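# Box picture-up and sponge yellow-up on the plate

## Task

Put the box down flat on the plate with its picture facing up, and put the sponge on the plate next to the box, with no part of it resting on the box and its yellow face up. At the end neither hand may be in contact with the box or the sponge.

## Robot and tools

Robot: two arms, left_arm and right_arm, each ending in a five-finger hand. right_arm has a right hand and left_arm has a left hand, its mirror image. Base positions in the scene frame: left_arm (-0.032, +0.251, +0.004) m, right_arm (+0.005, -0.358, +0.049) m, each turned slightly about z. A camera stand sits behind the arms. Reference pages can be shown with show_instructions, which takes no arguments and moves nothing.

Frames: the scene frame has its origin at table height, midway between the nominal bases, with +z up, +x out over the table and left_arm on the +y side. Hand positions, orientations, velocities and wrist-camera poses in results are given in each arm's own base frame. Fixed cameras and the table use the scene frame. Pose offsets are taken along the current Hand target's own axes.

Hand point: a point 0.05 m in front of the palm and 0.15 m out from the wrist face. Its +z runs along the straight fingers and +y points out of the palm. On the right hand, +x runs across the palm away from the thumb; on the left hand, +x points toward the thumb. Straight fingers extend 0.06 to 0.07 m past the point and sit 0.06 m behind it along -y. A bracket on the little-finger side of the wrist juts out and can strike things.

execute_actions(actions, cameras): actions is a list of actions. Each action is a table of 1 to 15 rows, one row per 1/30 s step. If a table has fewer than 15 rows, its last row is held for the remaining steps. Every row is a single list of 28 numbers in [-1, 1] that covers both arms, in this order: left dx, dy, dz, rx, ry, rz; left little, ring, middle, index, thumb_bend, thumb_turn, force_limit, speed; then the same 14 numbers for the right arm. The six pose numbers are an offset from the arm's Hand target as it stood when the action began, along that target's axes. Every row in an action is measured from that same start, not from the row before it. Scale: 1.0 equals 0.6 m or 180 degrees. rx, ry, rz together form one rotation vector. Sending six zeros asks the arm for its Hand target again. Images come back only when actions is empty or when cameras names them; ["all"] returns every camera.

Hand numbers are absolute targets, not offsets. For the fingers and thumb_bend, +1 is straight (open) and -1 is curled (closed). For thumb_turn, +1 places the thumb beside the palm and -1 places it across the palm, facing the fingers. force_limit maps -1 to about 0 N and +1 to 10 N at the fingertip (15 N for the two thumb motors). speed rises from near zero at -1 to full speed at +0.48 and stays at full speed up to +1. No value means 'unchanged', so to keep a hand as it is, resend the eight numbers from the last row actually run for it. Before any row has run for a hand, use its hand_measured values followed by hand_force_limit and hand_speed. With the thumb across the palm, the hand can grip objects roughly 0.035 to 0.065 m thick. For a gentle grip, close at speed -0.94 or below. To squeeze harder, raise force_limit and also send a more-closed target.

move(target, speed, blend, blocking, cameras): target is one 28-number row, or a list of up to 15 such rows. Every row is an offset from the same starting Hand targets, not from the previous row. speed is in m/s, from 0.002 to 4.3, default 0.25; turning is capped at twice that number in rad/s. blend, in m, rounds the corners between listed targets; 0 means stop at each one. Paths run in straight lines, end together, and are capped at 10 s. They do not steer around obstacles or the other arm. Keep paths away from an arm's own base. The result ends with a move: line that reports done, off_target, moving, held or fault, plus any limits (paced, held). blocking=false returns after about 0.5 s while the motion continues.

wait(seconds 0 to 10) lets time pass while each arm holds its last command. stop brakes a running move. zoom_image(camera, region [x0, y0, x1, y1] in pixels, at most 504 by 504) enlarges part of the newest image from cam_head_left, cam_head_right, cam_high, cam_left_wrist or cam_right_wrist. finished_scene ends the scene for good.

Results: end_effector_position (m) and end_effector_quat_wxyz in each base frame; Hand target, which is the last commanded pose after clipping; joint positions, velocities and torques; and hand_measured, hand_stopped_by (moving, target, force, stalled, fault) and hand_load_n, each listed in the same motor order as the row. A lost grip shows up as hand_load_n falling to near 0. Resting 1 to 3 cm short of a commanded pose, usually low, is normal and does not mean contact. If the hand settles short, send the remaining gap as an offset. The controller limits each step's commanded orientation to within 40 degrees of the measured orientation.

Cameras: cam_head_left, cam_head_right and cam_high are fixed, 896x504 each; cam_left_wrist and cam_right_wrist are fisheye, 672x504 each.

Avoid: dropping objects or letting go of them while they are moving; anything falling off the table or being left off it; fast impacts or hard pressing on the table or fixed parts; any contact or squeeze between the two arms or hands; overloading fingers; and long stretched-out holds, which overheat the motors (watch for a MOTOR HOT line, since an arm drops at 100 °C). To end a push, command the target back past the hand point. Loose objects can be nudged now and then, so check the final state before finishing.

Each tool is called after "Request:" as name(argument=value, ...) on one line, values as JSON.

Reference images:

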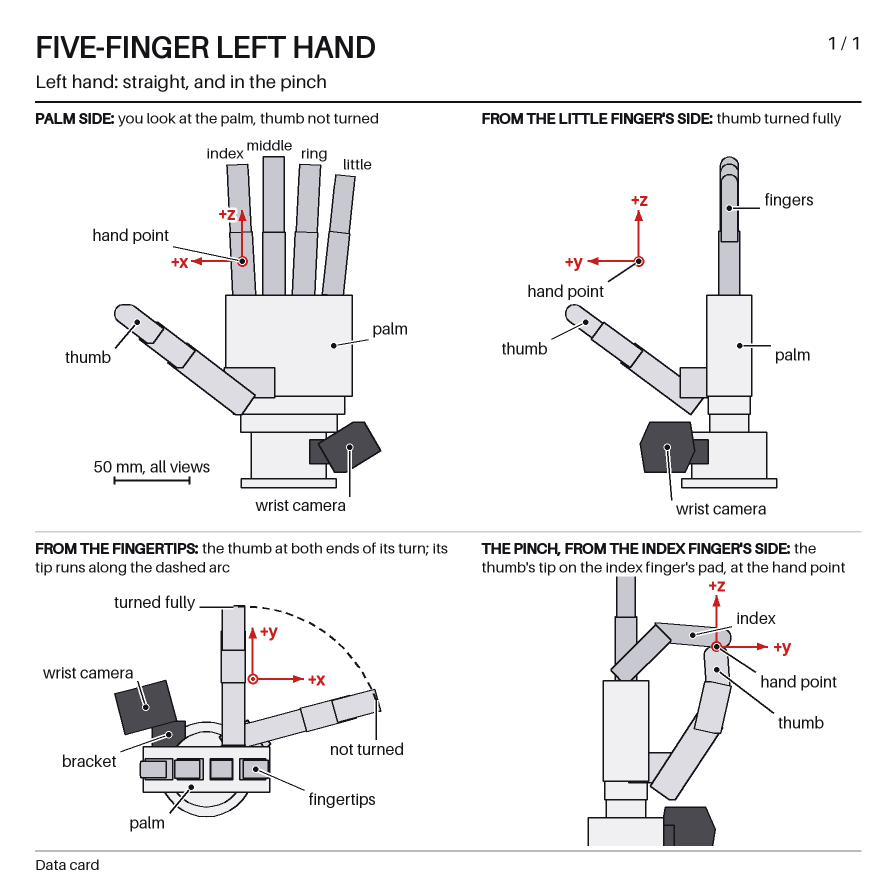

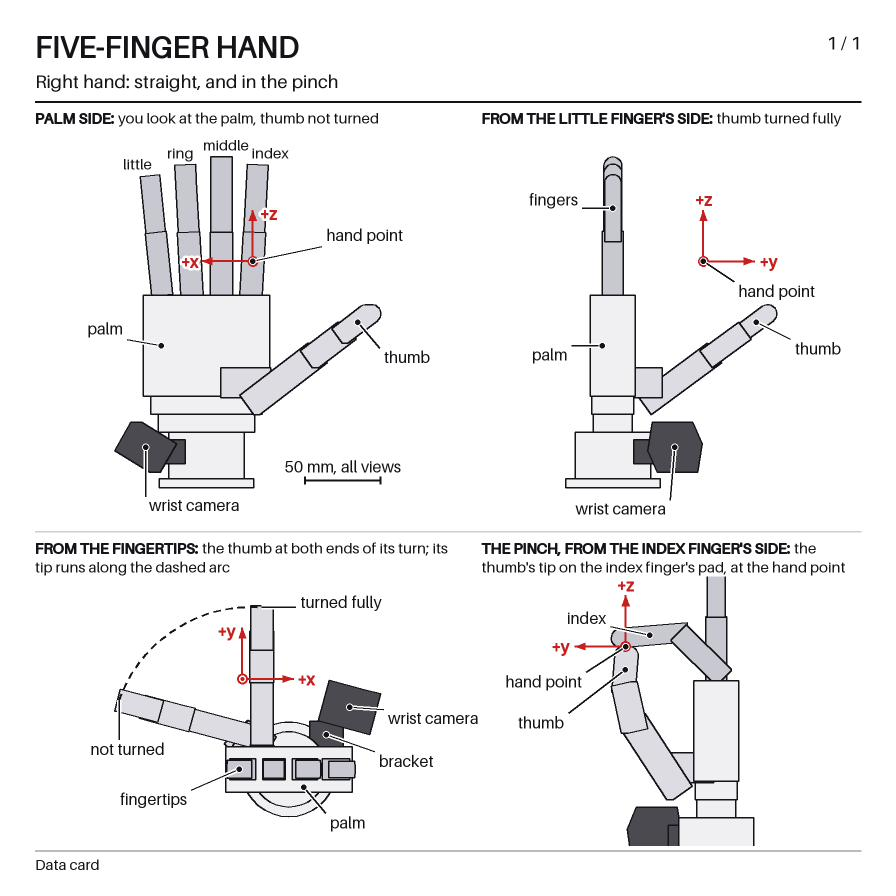

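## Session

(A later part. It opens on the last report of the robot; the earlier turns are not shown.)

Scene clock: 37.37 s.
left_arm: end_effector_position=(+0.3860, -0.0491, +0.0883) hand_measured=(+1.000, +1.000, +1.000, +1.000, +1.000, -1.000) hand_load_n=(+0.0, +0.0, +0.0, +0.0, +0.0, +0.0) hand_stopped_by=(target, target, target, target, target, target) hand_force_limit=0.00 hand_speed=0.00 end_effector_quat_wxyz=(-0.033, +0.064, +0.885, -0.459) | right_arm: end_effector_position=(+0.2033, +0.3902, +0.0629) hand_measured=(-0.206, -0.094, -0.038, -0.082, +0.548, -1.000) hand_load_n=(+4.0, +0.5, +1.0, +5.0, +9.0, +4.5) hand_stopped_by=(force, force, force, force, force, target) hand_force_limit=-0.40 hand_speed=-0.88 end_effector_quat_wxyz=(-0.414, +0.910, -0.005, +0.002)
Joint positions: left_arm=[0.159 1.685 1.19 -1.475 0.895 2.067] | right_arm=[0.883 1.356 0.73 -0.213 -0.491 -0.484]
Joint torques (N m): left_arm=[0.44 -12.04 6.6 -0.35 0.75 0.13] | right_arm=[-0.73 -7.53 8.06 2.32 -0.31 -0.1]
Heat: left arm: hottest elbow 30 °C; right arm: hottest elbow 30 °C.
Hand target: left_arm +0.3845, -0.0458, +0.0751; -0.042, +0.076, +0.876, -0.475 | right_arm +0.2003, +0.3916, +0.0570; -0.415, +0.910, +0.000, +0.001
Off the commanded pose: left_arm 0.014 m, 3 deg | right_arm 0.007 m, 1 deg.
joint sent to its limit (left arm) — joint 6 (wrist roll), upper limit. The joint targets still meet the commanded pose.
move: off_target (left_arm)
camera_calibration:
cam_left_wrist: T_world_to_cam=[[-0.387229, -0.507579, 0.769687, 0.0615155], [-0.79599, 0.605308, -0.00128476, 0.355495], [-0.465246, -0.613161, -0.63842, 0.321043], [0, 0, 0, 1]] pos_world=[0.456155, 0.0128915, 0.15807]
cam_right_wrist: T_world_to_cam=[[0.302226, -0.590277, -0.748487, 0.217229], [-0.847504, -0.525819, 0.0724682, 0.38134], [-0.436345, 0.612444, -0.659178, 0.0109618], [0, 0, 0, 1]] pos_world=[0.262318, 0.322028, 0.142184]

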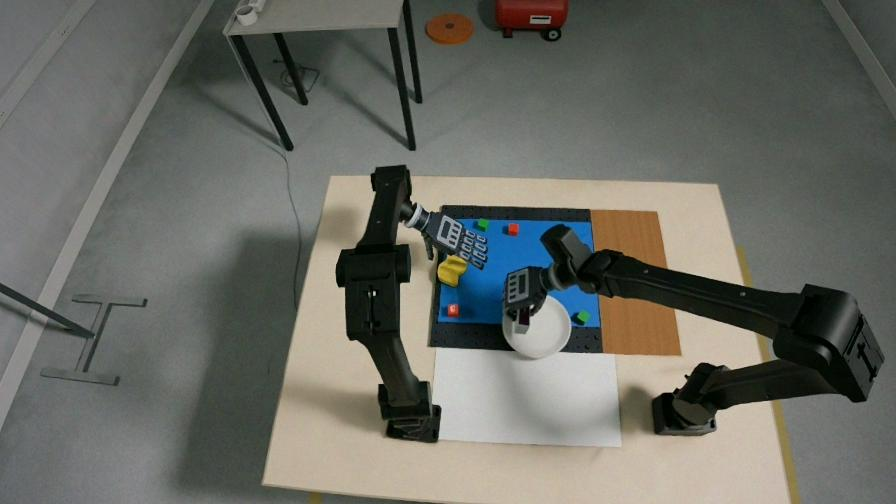

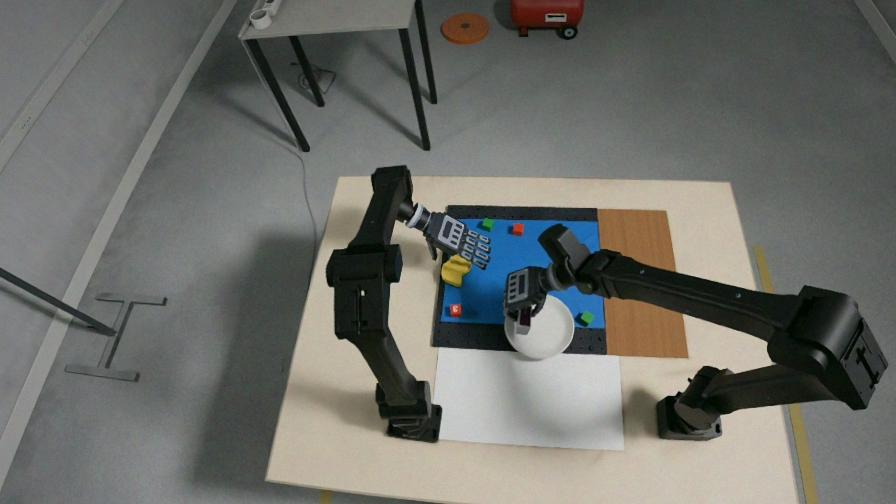

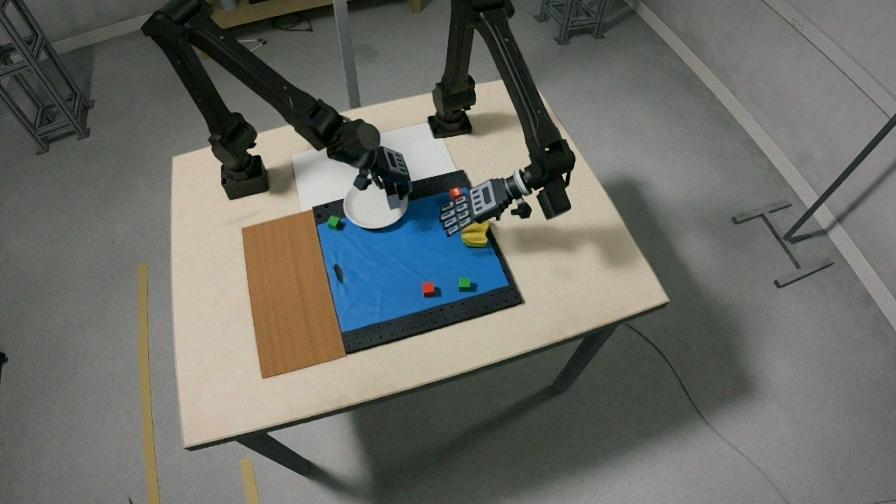

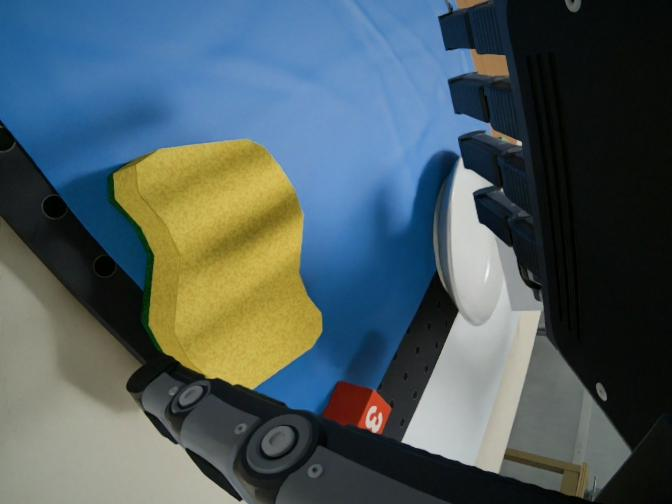

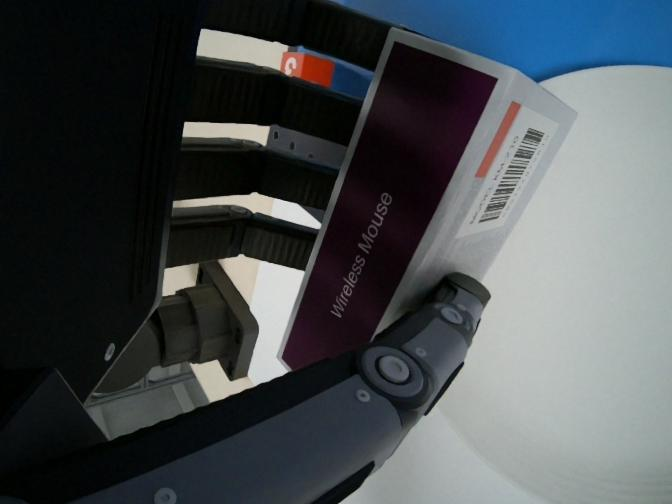

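Request:
move(target=[0.0005,0.048,0.0272,0,0,0,1,1,1,1,1,-1,0,0,-0.0238,0.0413,-0.0095,0,0,0,-0.3,-0.3,-0.3,-0.3,0.0,-1,-0.4,-0.88], speed=0.1, cameras=["all"])

Request:
zoom_image(camera="cam_head_left", region=[430, 230, 610, 370])

Request:
zoom_image(camera="cam_high", region=[320, 130, 500, 260])

Scene clock: 39.03 s.
left_arm: end_effector_position=(+0.3866, -0.0485, +0.0550) hand_measured=(+1.000, +1.000, +1.000, +1.000, +1.000, -1.000) hand_load_n=(+0.0, +0.0, +0.0, +0.0, +0.0, +0.0) hand_stopped_by=(target, target, target, target, target, target) hand_force_limit=0.00 hand_speed=0.00 end_effector_quat_wxyz=(-0.033, +0.062, +0.885, -0.460) | right_arm: end_effector_position=(+0.1863, +0.3694, +0.0359) hand_measured=(-0.206, -0.094, -0.038, -0.082, +0.548, -1.000) hand_load_n=(+4.5, +0.5, +1.0, +5.0, +9.0, +4.5) hand_stopped_by=(force, force, force, force, force, target) hand_force_limit=-0.40 hand_speed=-0.88 end_effector_quat_wxyz=(-0.403, +0.915, -0.009, -0.007)
Joint positions: left_arm=[0.161 1.733 1.153 -1.392 0.896 2.067] | right_arm=[0.883 1.353 0.649 -0.167 -0.491 -0.485]
Joint torques (N m): left_arm=[0.73 -12.34 6.37 -0.35 0.62 0.15] | right_arm=[-1.2 -9.23 7.45 2.32 -0.45 -0.14]
Heat: left arm: hottest elbow 30 °C; right arm: hottest elbow 30 °C.
Hand target: left_arm +0.3845, -0.0439, +0.0421; -0.042, +0.076, +0.876, -0.475 | right_arm +0.1860, +0.3709, +0.0420; -0.414, +0.910, +0.000, +0.001
Off the commanded pose: left_arm 0.014 m, 3 deg | right_arm 0.006 m, 2 deg.
joint sent to its limit (left arm) — joint 6 (wrist roll), upper limit. The joint targets are off in orientation, not in position.
move: off_target (left_arm)
camera_calibration:
cam_left_wrist: T_world_to_cam=[[-0.385304, -0.507678, 0.770586, 0.086912], [-0.796982, 0.604003, -0.000572509, 0.355906], [-0.465146, -0.614364, -0.637335, 0.300373], [0, 0, 0, 1]] pos_world=[0.456856, 0.0136929, 0.124669]
cam_right_wrist: T_world_to_cam=[[0.28778, -0.608539, -0.739502, 0.199021], [-0.845534, -0.524049, 0.102198, 0.355946], [-0.449727, 0.595864, -0.665351, 0.00729974], [0, 0, 0, 1]] pos_world=[0.246973, 0.303296, 0.115657]

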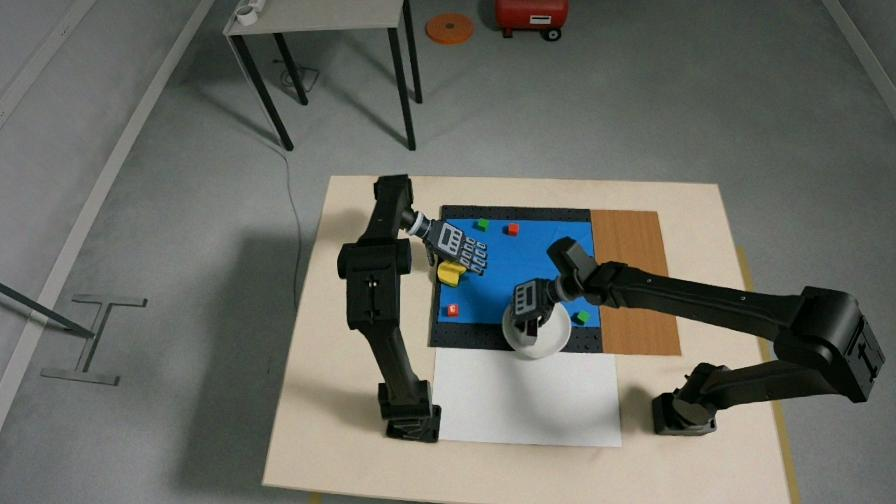

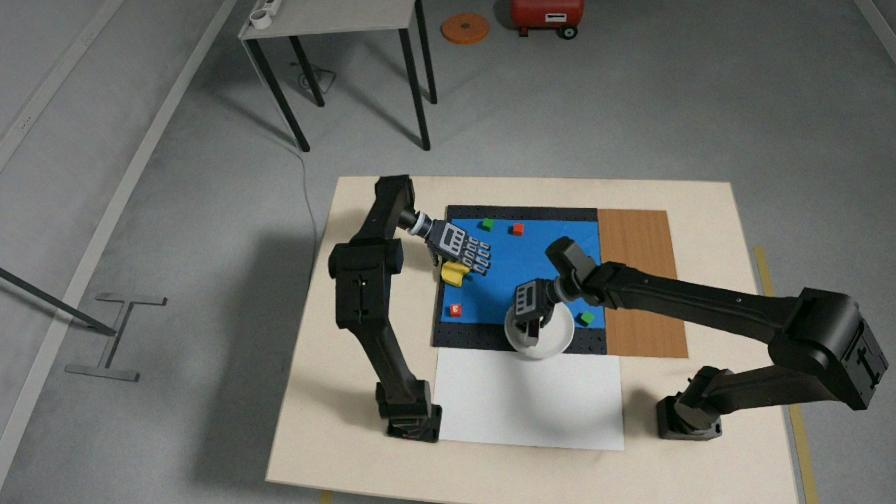

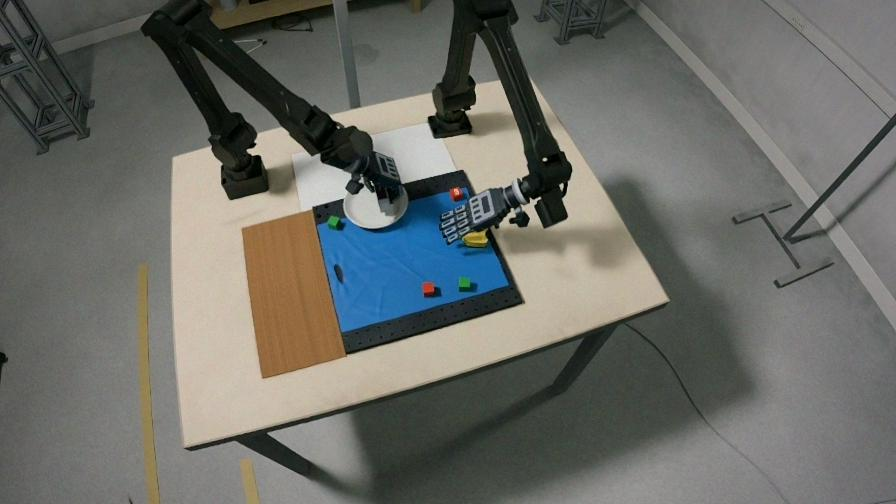

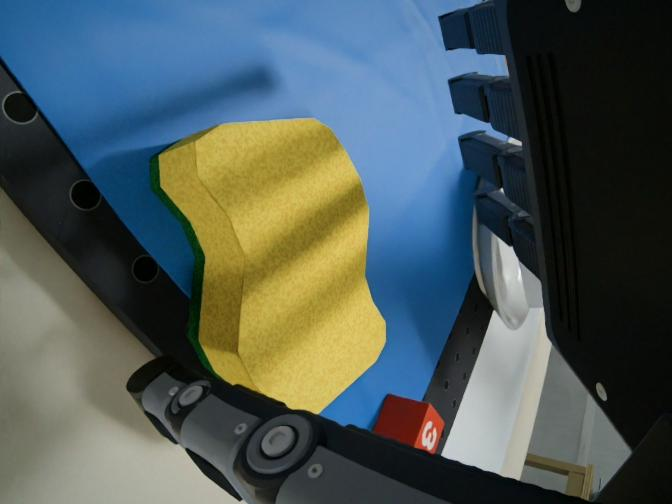

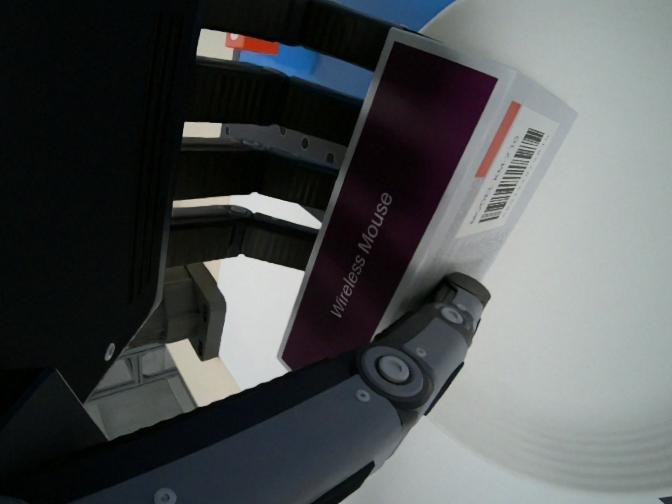

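Scaled by 2.800.

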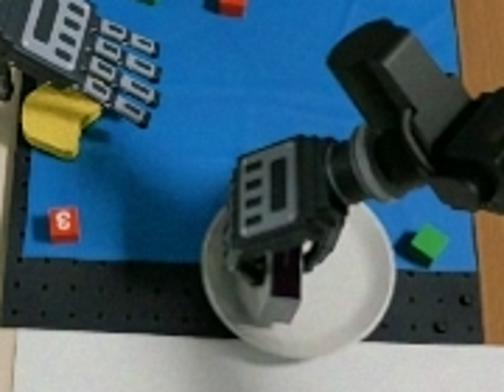

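Scaled by 2.800.

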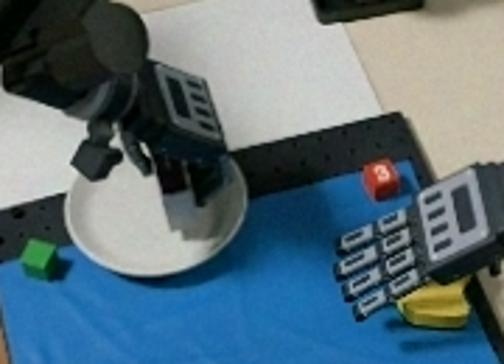

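Request:
move(target=[0,0.0168,0.0109,0,0,0,1,1,1,1,1,-1,0,0,0.0033,0.0193,0.0235,0,0,0,-0.3,-0.3,-0.3,-0.3,0.0,-1,-0.4,-0.88], speed=0.05, cameras=["all"])

Request:
zoom_image(camera="cam_head_left", region=[430, 230, 610, 370])

Request:
zoom_image(camera="cam_high", region=[320, 130, 500, 260])

Scene clock: 40.37 s.
left_arm: end_effector_position=(+0.3878, -0.0483, +0.0441) hand_measured=(+1.000, +1.000, +1.000, +1.000, +1.000, -1.000) hand_load_n=(+0.0, +0.0, +0.0, +0.0, +0.0, +0.0) hand_stopped_by=(target, target, target, target, target, target) hand_force_limit=0.00 hand_speed=0.00 end_effector_quat_wxyz=(-0.031, +0.063, +0.886, -0.459) | right_arm: end_effector_position=(+0.1906, +0.3748, +0.0308) hand_measured=(-0.206, -0.094, -0.038, -0.082, +0.548, -1.000) hand_load_n=(+4.5, +0.5, +1.0, +5.0, +9.0, +4.5) hand_stopped_by=(force, force, force, force, force, target) hand_force_limit=-0.40 hand_speed=-0.88 end_effector_quat_wxyz=(-0.415, +0.910, -0.005, +0.003)
Joint positions: left_arm=[0.161 1.749 1.143 -1.362 0.896 2.067] | right_arm=[0.883 1.372 0.636 -0.102 -0.491 -0.485]
Joint torques (N m): left_arm=[0.79 -12.22 5.97 -0.39 0.6 0.15] | right_arm=[-1.14 -7 7.32 2.4 -0.42 -0.13]
Heat: left arm: hottest elbow 30 °C; right arm: hottest elbow 30 °C.
Hand target: left_arm +0.3845, -0.0439, +0.0301; -0.042, +0.076, +0.876, -0.475 | right_arm +0.1881, +0.3740, +0.0240; -0.414, +0.910, +0.000, +0.001
Off the commanded pose: left_arm 0.015 m, 3 deg | right_arm 0.007 m, 1 deg.
joint sent to its limit (left arm) — joint 6 (wrist roll), upper limit. The joint targets are off in orientation, not in position.
move: off_target (left_arm)
camera_calibration:
cam_left_wrist: T_world_to_cam=[[-0.388182, -0.508139, 0.768836, 0.0969974], [-0.796974, 0.604006, -0.00318876, 0.356849], [-0.462761, -0.61398, -0.639438, 0.293238], [0, 0, 0, 1]] pos_world=[0.457751, 0.0137921, 0.11407]
cam_right_wrist: T_world_to_cam=[[0.303687, -0.58923, -0.74872, 0.187229], [-0.847351, -0.526329, 0.0705199, 0.365082], [-0.435626, 0.613013, -0.659124, -0.00660753], [0, 0, 0, 1]] pos_world=[0.249615, 0.306525, 0.110082]

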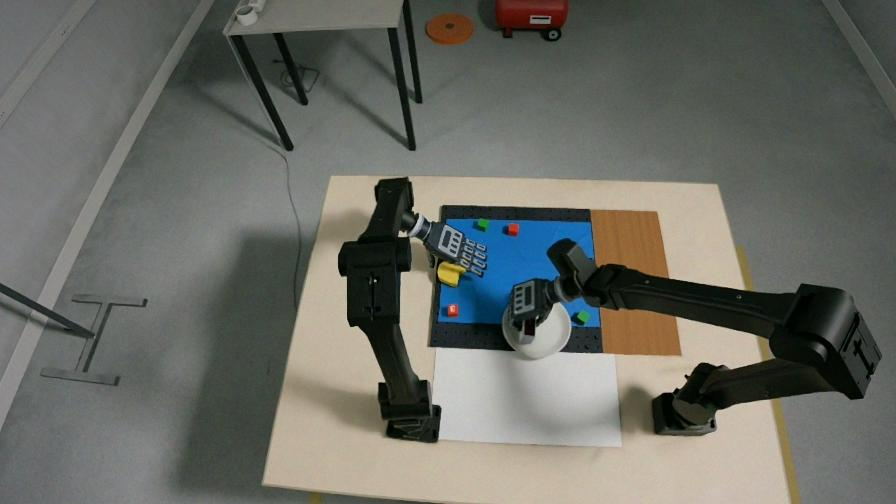

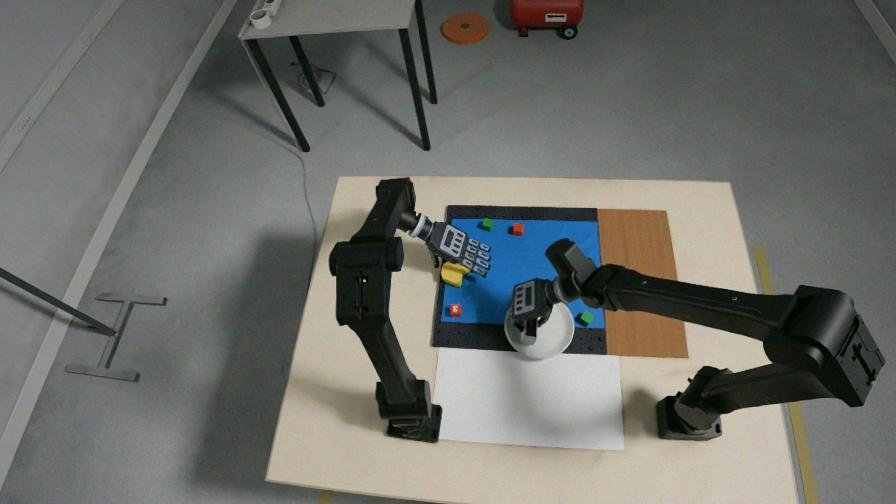

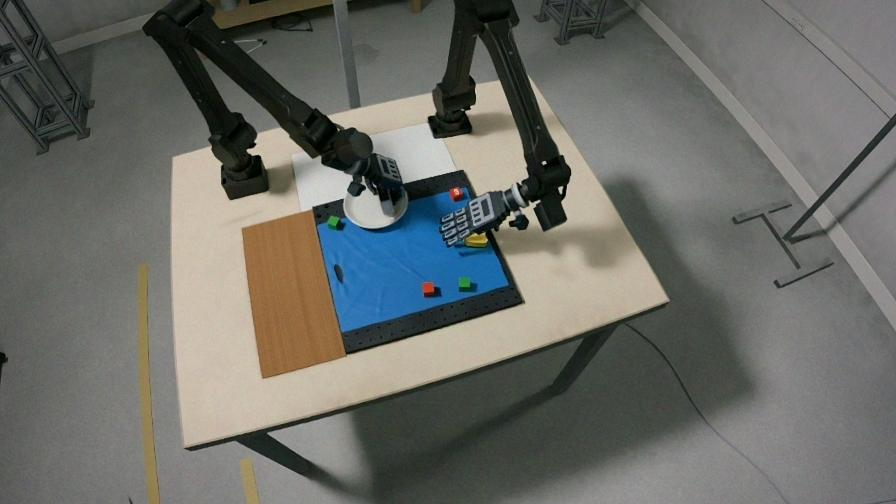

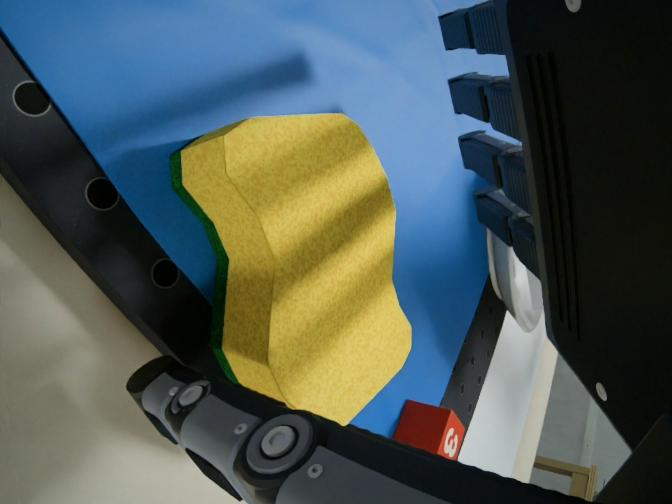

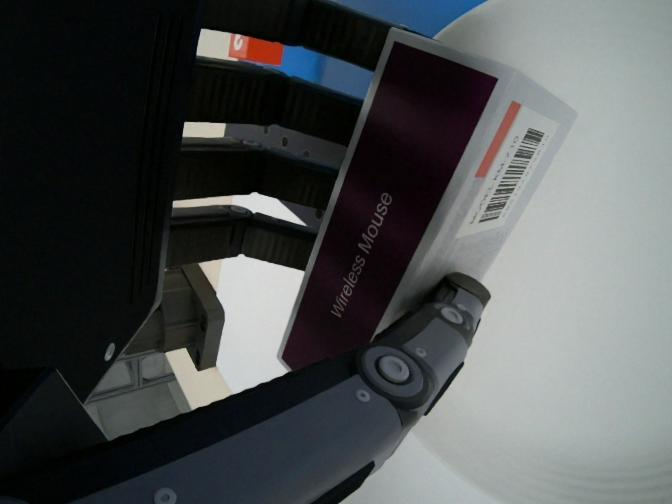

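Scaled by 2.800.

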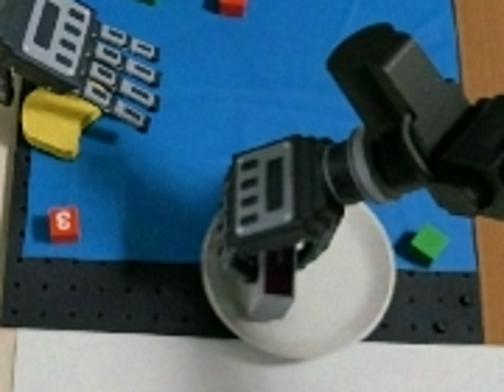

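Scaled by 2.800.

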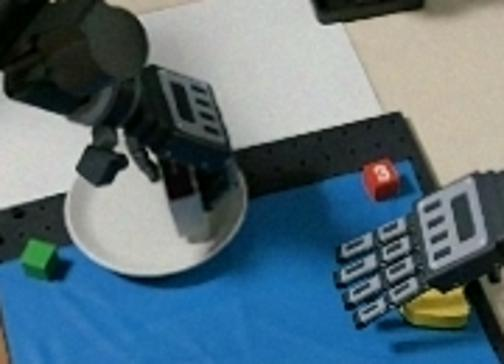

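Request:
move(target=[0,0,0,0,0,0,0.1,0.1,0.1,0.1,0.2,-1,-0.3,-0.86,-0.0,0.0195,0.0081,0,0,0,-0.3,-0.3,-0.3,-0.3,0.0,-1,-0.4,-0.88], speed=0.04, cameras=["all"])

Request:
zoom_image(camera="cam_head_left", region=[430, 230, 610, 370])

Request:
zoom_image(camera="cam_high", region=[320, 130, 500, 260])

Scene clock: 43.77 s.
left_arm: end_effector_position=(+0.3878, -0.0484, +0.0442) hand_measured=(+0.100, +0.120, +0.262, +0.106, +0.562, -1.000) hand_load_n=(+0.0, +3.5, +0.0, +3.5, +7.0, +2.5) hand_stopped_by=(target, force, force, force, force, target) hand_force_limit=-0.30 hand_speed=-0.86 end_effector_quat_wxyz=(-0.031, +0.063, +0.885, -0.459) | right_arm: end_effector_position=(+0.1889, +0.3734, +0.0207) hand_measured=(-0.206, -0.094, -0.038, -0.082, +0.548, -1.000) hand_load_n=(+4.0, +0.5, +1.0, +5.5, +9.0, +4.5) hand_stopped_by=(force, force, force, force, force, target) hand_force_limit=-0.40 hand_speed=-0.88 end_effector_quat_wxyz=(-0.417, +0.909, -0.001, +0.003)
Joint positions: left_arm=[0.161 1.749 1.143 -1.362 0.896 2.068] | right_arm=[0.883 1.391 0.617 -0.061 -0.496 -0.491]
Joint torques (N m): left_arm=[0.91 -11.99 6.02 -0.32 0.59 0.13] | right_arm=[-1.85 -6.83 6.95 2.37 -0.42 -0.14]
Heat: left arm: hottest elbow 30 °C; right arm: hottest elbow 30 °C.
Hand target: left_arm +0.3845, -0.0439, +0.0301; -0.042, +0.076, +0.876, -0.475 | right_arm +0.1881, +0.3700, +0.0120; -0.414, +0.910, +0.000, +0.001
Off the commanded pose: left_arm 0.015 m, 3 deg | right_arm 0.009 m, 0 deg.
joint sent to its limit (left arm) — joint 6 (wrist roll), upper limit. The joint targets are off in orientation, not in position.
move: off_target (left_arm)
camera_calibration:
cam_left_wrist: T_world_to_cam=[[-0.388507, -0.507867, 0.768852, 0.097064], [-0.796939, 0.604049, -0.00369355, 0.356889], [-0.462548, -0.614163, -0.639416, 0.293205], [0, 0, 0, 1]] pos_world=[0.45775, 0.0137925, 0.11417]
cam_right_wrist: T_world_to_cam=[[0.309842, -0.58389, -0.75038, 0.176304], [-0.843944, -0.532383, 0.0657845, 0.365256], [-0.4379, 0.612896, -0.657725, -0.0127699], [0, 0, 0, 1]] pos_world=[0.248037, 0.305225, 0.0998678]

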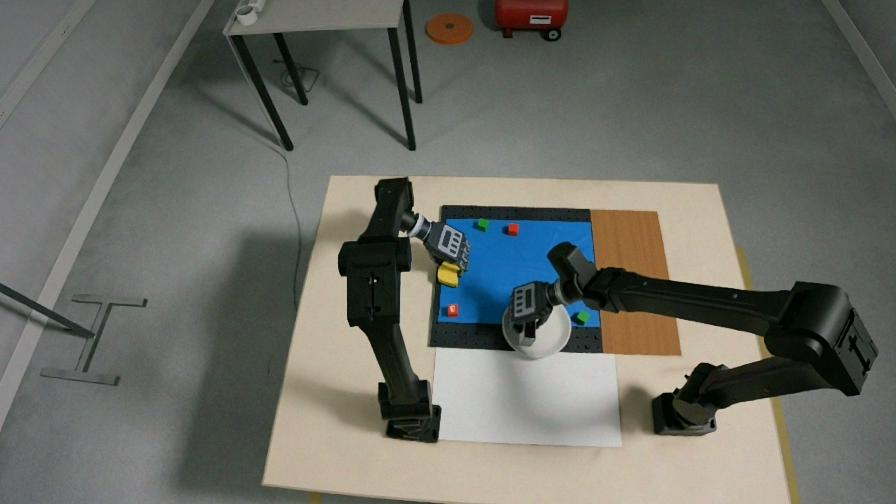

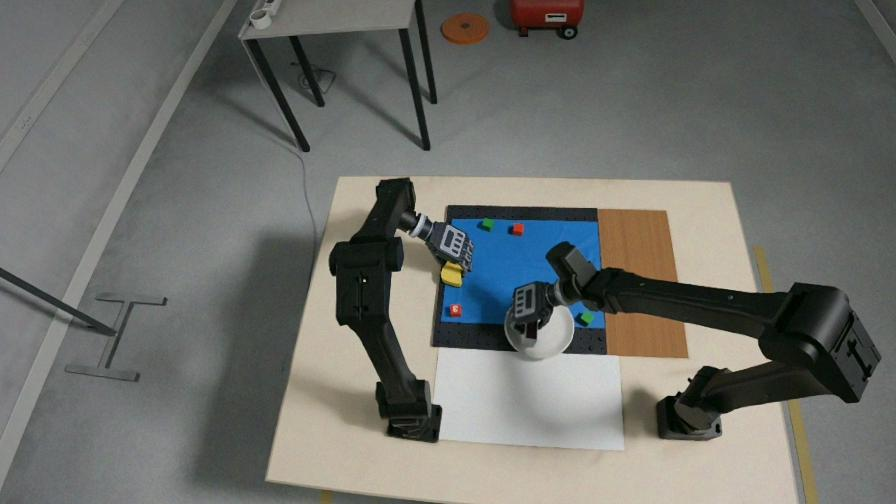

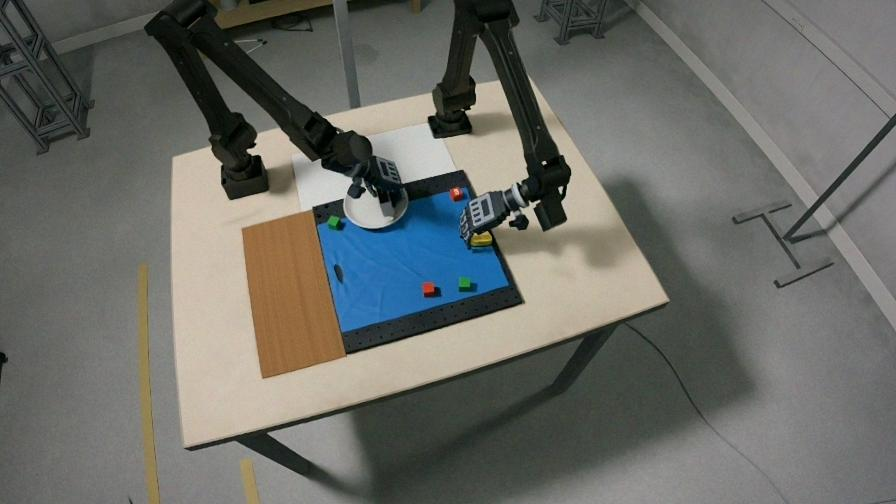

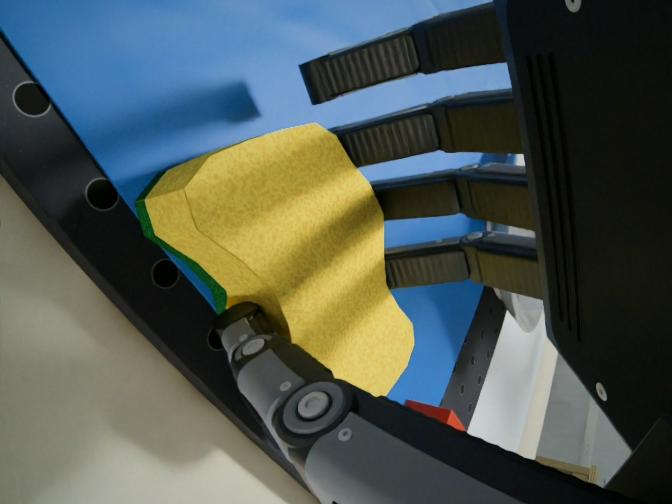

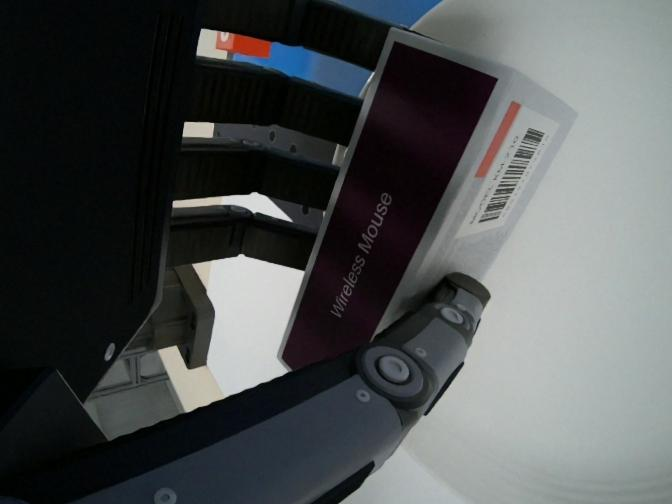

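Scaled by 2.800.

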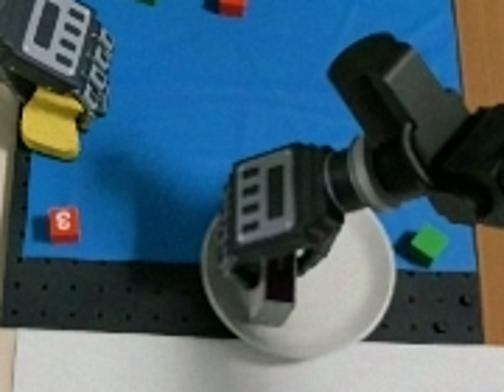

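Scaled by 2.800.

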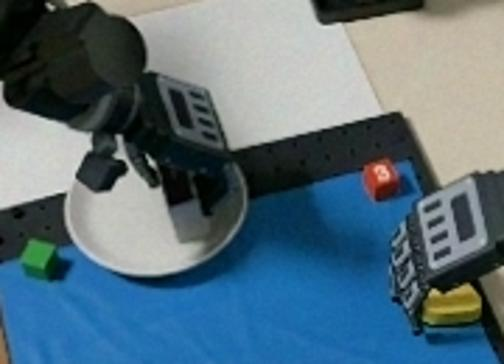

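Request:
move(target=[0,0,0,0,0,0,0.1,0.1,0.1,0.1,0.2,-1,-0.3,-0.86,0,0.0076,0.0066,0,0,0,-0.3,-0.3,-0.3,-0.3,0.0,-1,-0.4,-0.88], speed=0.04, cameras=["cam_head_left","cam_high","cam_right_wrist"])

Request:
zoom_image(camera="cam_head_left", region=[490, 280, 600, 370])

Request:
zoom_image(camera="cam_high", region=[330, 150, 430, 240])

Scene clock: 44.80 s.
left_arm: end_effector_position=(+0.3878, -0.0484, +0.0442) hand_measured=(+0.100, +0.120, +0.262, +0.106, +0.562, -1.000) hand_load_n=(+0.0, +3.5, +0.0, +3.5, +7.0, +2.5) hand_stopped_by=(target, force, force, force, force, target) hand_force_limit=-0.30 hand_speed=-0.86 end_effector_quat_wxyz=(-0.031, +0.063, +0.885, -0.459) | right_arm: end_effector_position=(+0.1914, +0.3767, +0.0197) hand_measured=(-0.206, -0.094, -0.038, -0.082, +0.548, -1.000) hand_load_n=(+3.5, +0.0, +1.0, +5.5, +9.0, +4.5) hand_stopped_by=(force, force, force, force, force, target) hand_force_limit=-0.40 hand_speed=-0.88 end_effector_quat_wxyz=(-0.422, +0.907, +0.001, +0.007)
Joint positions: left_arm=[0.161 1.749 1.143 -1.362 0.896 2.068] | right_arm=[0.883 1.401 0.617 -0.038 -0.497 -0.491]
Joint torques (N m): left_arm=[0.91 -12.1 6.04 -0.32 0.58 0.14] | right_arm=[-1.79 -6.36 6.41 2.35 -0.38 -0.14]
Heat: left arm: hottest elbow 30 °C; right arm: hottest elbow 30 °C.
Hand target: left_arm +0.3845, -0.0439, +0.0301; -0.042, +0.076, +0.876, -0.475 | right_arm +0.1881, +0.3700, +0.0059; -0.414, +0.910, +0.000, +0.001
Off the commanded pose: left_arm 0.015 m, 3 deg | right_arm 0.016 m, 1 deg.
joint sent to its limit (left arm) — joint 6 (wrist roll), upper limit. The joint targets are off in orientation, not in position.
move: off_target (left_arm, right_arm)
camera_calibration:
cam_right_wrist: T_world_to_cam=[[0.31644, -0.575439, -0.754145, 0.172362], [-0.844131, -0.533522, 0.0528981, 0.369908], [-0.432793, 0.619858, -0.654574, -0.0180025], [0, 0, 0, 1]] pos_world=[0.249917, 0.307697, 0.0986342]
Images, in order (width x height): cam_head_left 896x504, cam_high 896x504, cam_right_wrist 672x504.

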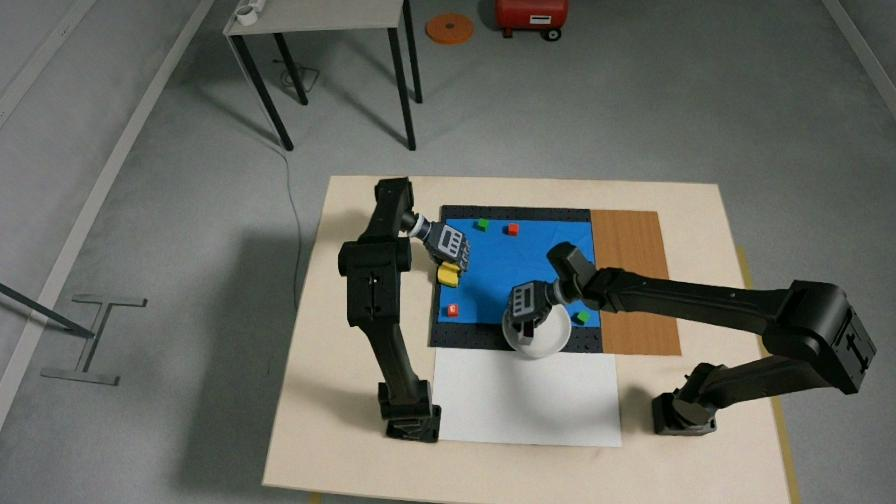

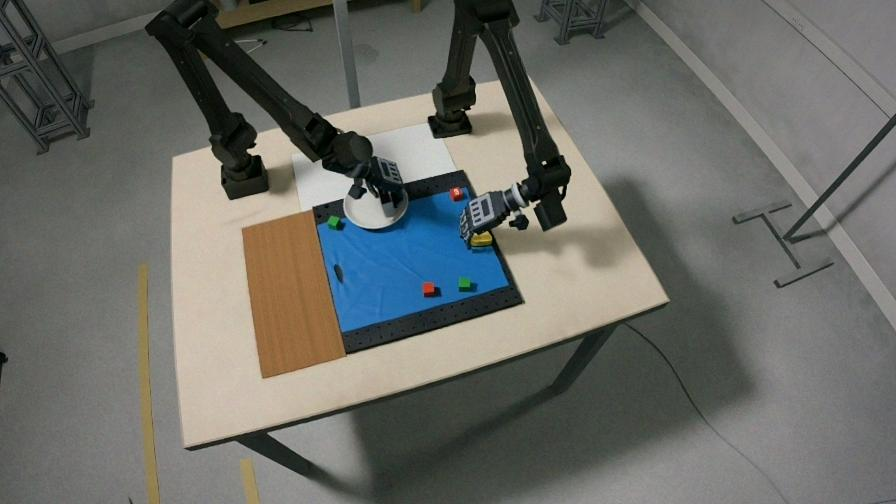

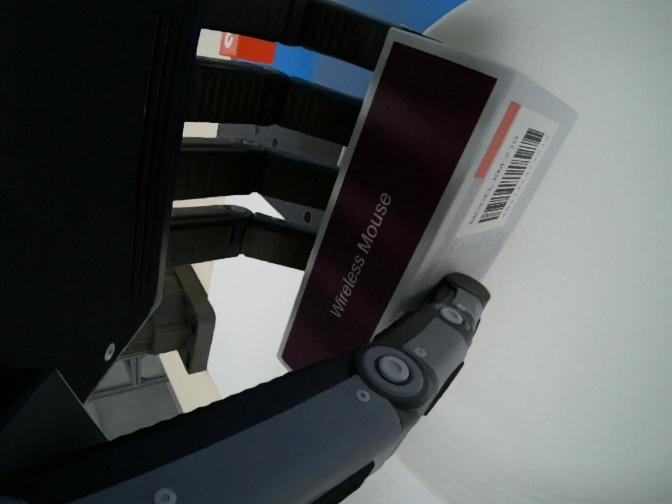

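Scaled by 4.582.

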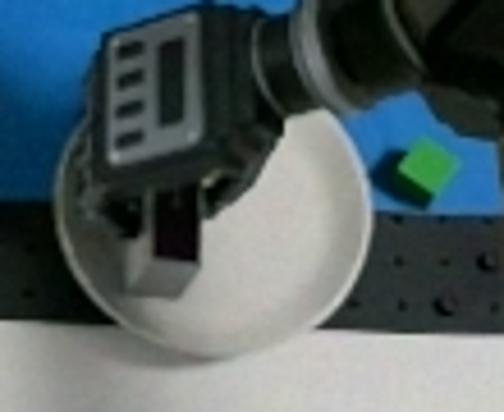

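Scaled by 5.040.

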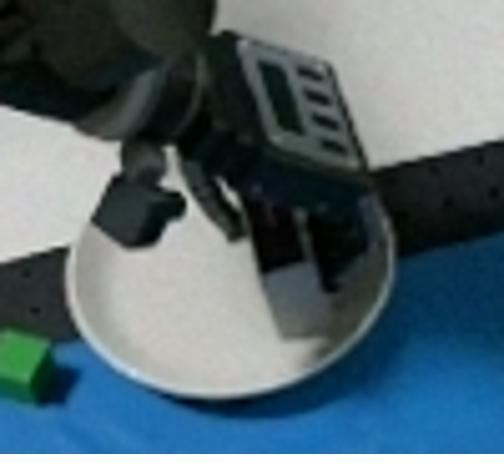

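Request:
move(target=[0,0,0,0,0,0,0.1,0.1,0.1,0.1,0.2,-1,-0.3,-0.86,0,0,0,0,0,0,0.1,0.1,0.15,0.15,1.0,-1,-0.4,-0.7], speed=0.04, cameras=["cam_head_left","cam_high","cam_right_wrist"])

Request:
zoom_image(camera="cam_head_left", region=[490, 280, 600, 370])

Request:
zoom_image(camera="cam_high", region=[330, 150, 430, 240])

Scene clock: 46.50 s.
left_arm: end_effector_position=(+0.3878, -0.0484, +0.0442) hand_measured=(+0.100, +0.120, +0.262, +0.106, +0.562, -1.000) hand_load_n=(+0.0, +3.5, +0.0, +3.5, +7.0, +2.0) hand_stopped_by=(target, force, force, force, force, target) hand_force_limit=-0.30 hand_speed=-0.86 end_effector_quat_wxyz=(-0.031, +0.063, +0.885, -0.459) | right_arm: end_effector_position=(+0.1894, +0.3745, +0.0161) hand_measured=(+0.100, +0.100, +0.150, +0.150, +1.000, -1.000) hand_load_n=(+0.0, +0.0, +0.0, +0.0, +0.0, +0.0) hand_stopped_by=(target, target, target, target, target, target) hand_force_limit=-0.40 hand_speed=-0.70 end_effector_quat_wxyz=(-0.419, +0.908, +0.000, +0.004)
Joint positions: left_arm=[0.161 1.749 1.143 -1.362 0.896 2.068] | right_arm=[0.883 1.405 0.611 -0.037 -0.498 -0.491]
Joint torques (N m): left_arm=[0.67 -11.99 6.04 -0.35 0.6 0.13] | right_arm=[-1.85 -6.77 6.78 2.28 -0.36 -0.14]
Heat: left arm: hottest elbow 30 °C; right arm: hottest elbow 30 °C.
Hand target: left_arm +0.3845, -0.0439, +0.0301; -0.042, +0.076, +0.876, -0.475 | right_arm +0.1881, +0.3700, +0.0060; -0.414, +0.910, +0.000, +0.001
Off the commanded pose: left_arm 0.015 m, 3 deg | right_arm 0.011 m, 1 deg.
joint sent to its limit (left arm) — joint 6 (wrist roll), upper limit. The joint targets are off in orientation, not in position.
move: off_target (left_arm, right_arm)
camera_calibration:
cam_right_wrist: T_world_to_cam=[[0.312179, -0.580118, -0.752334, 0.171448], [-0.843517, -0.533579, 0.0614221, 0.367088], [-0.437061, 0.615432, -0.655912, -0.0173601], [0, 0, 0, 1]] pos_world=[0.248535, 0.306014, 0.095052]
Images, in order (width x height): cam_head_left 896x504, cam_high 896x504, cam_right_wrist 672x504.

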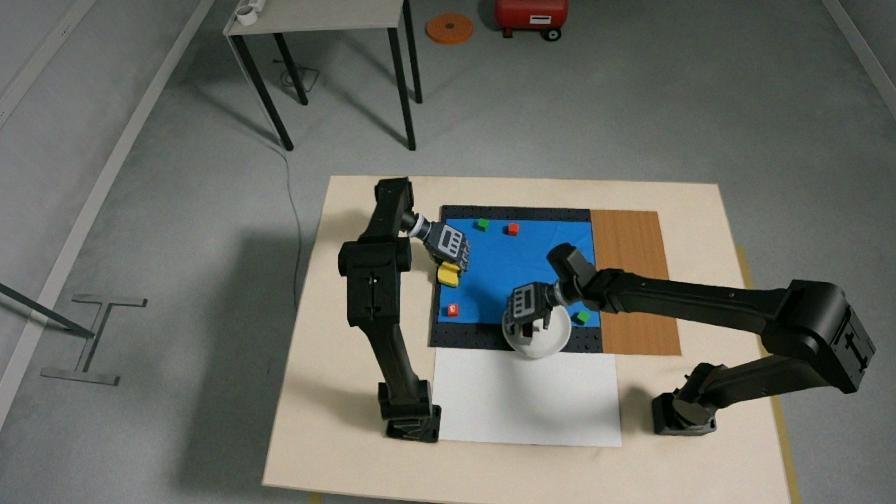

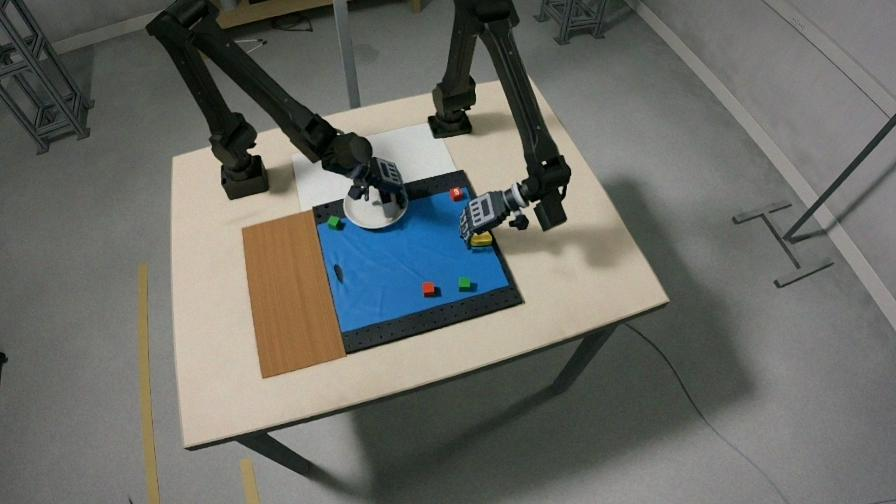

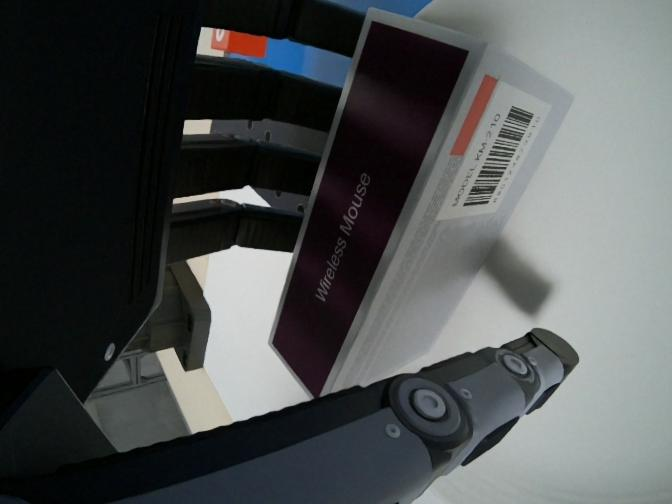

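Scaled by 4.582.

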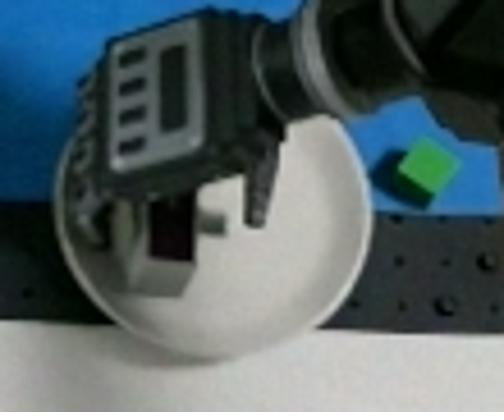

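Scaled by 5.040.

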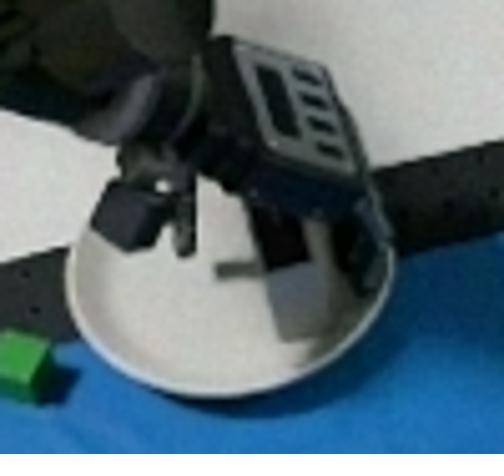

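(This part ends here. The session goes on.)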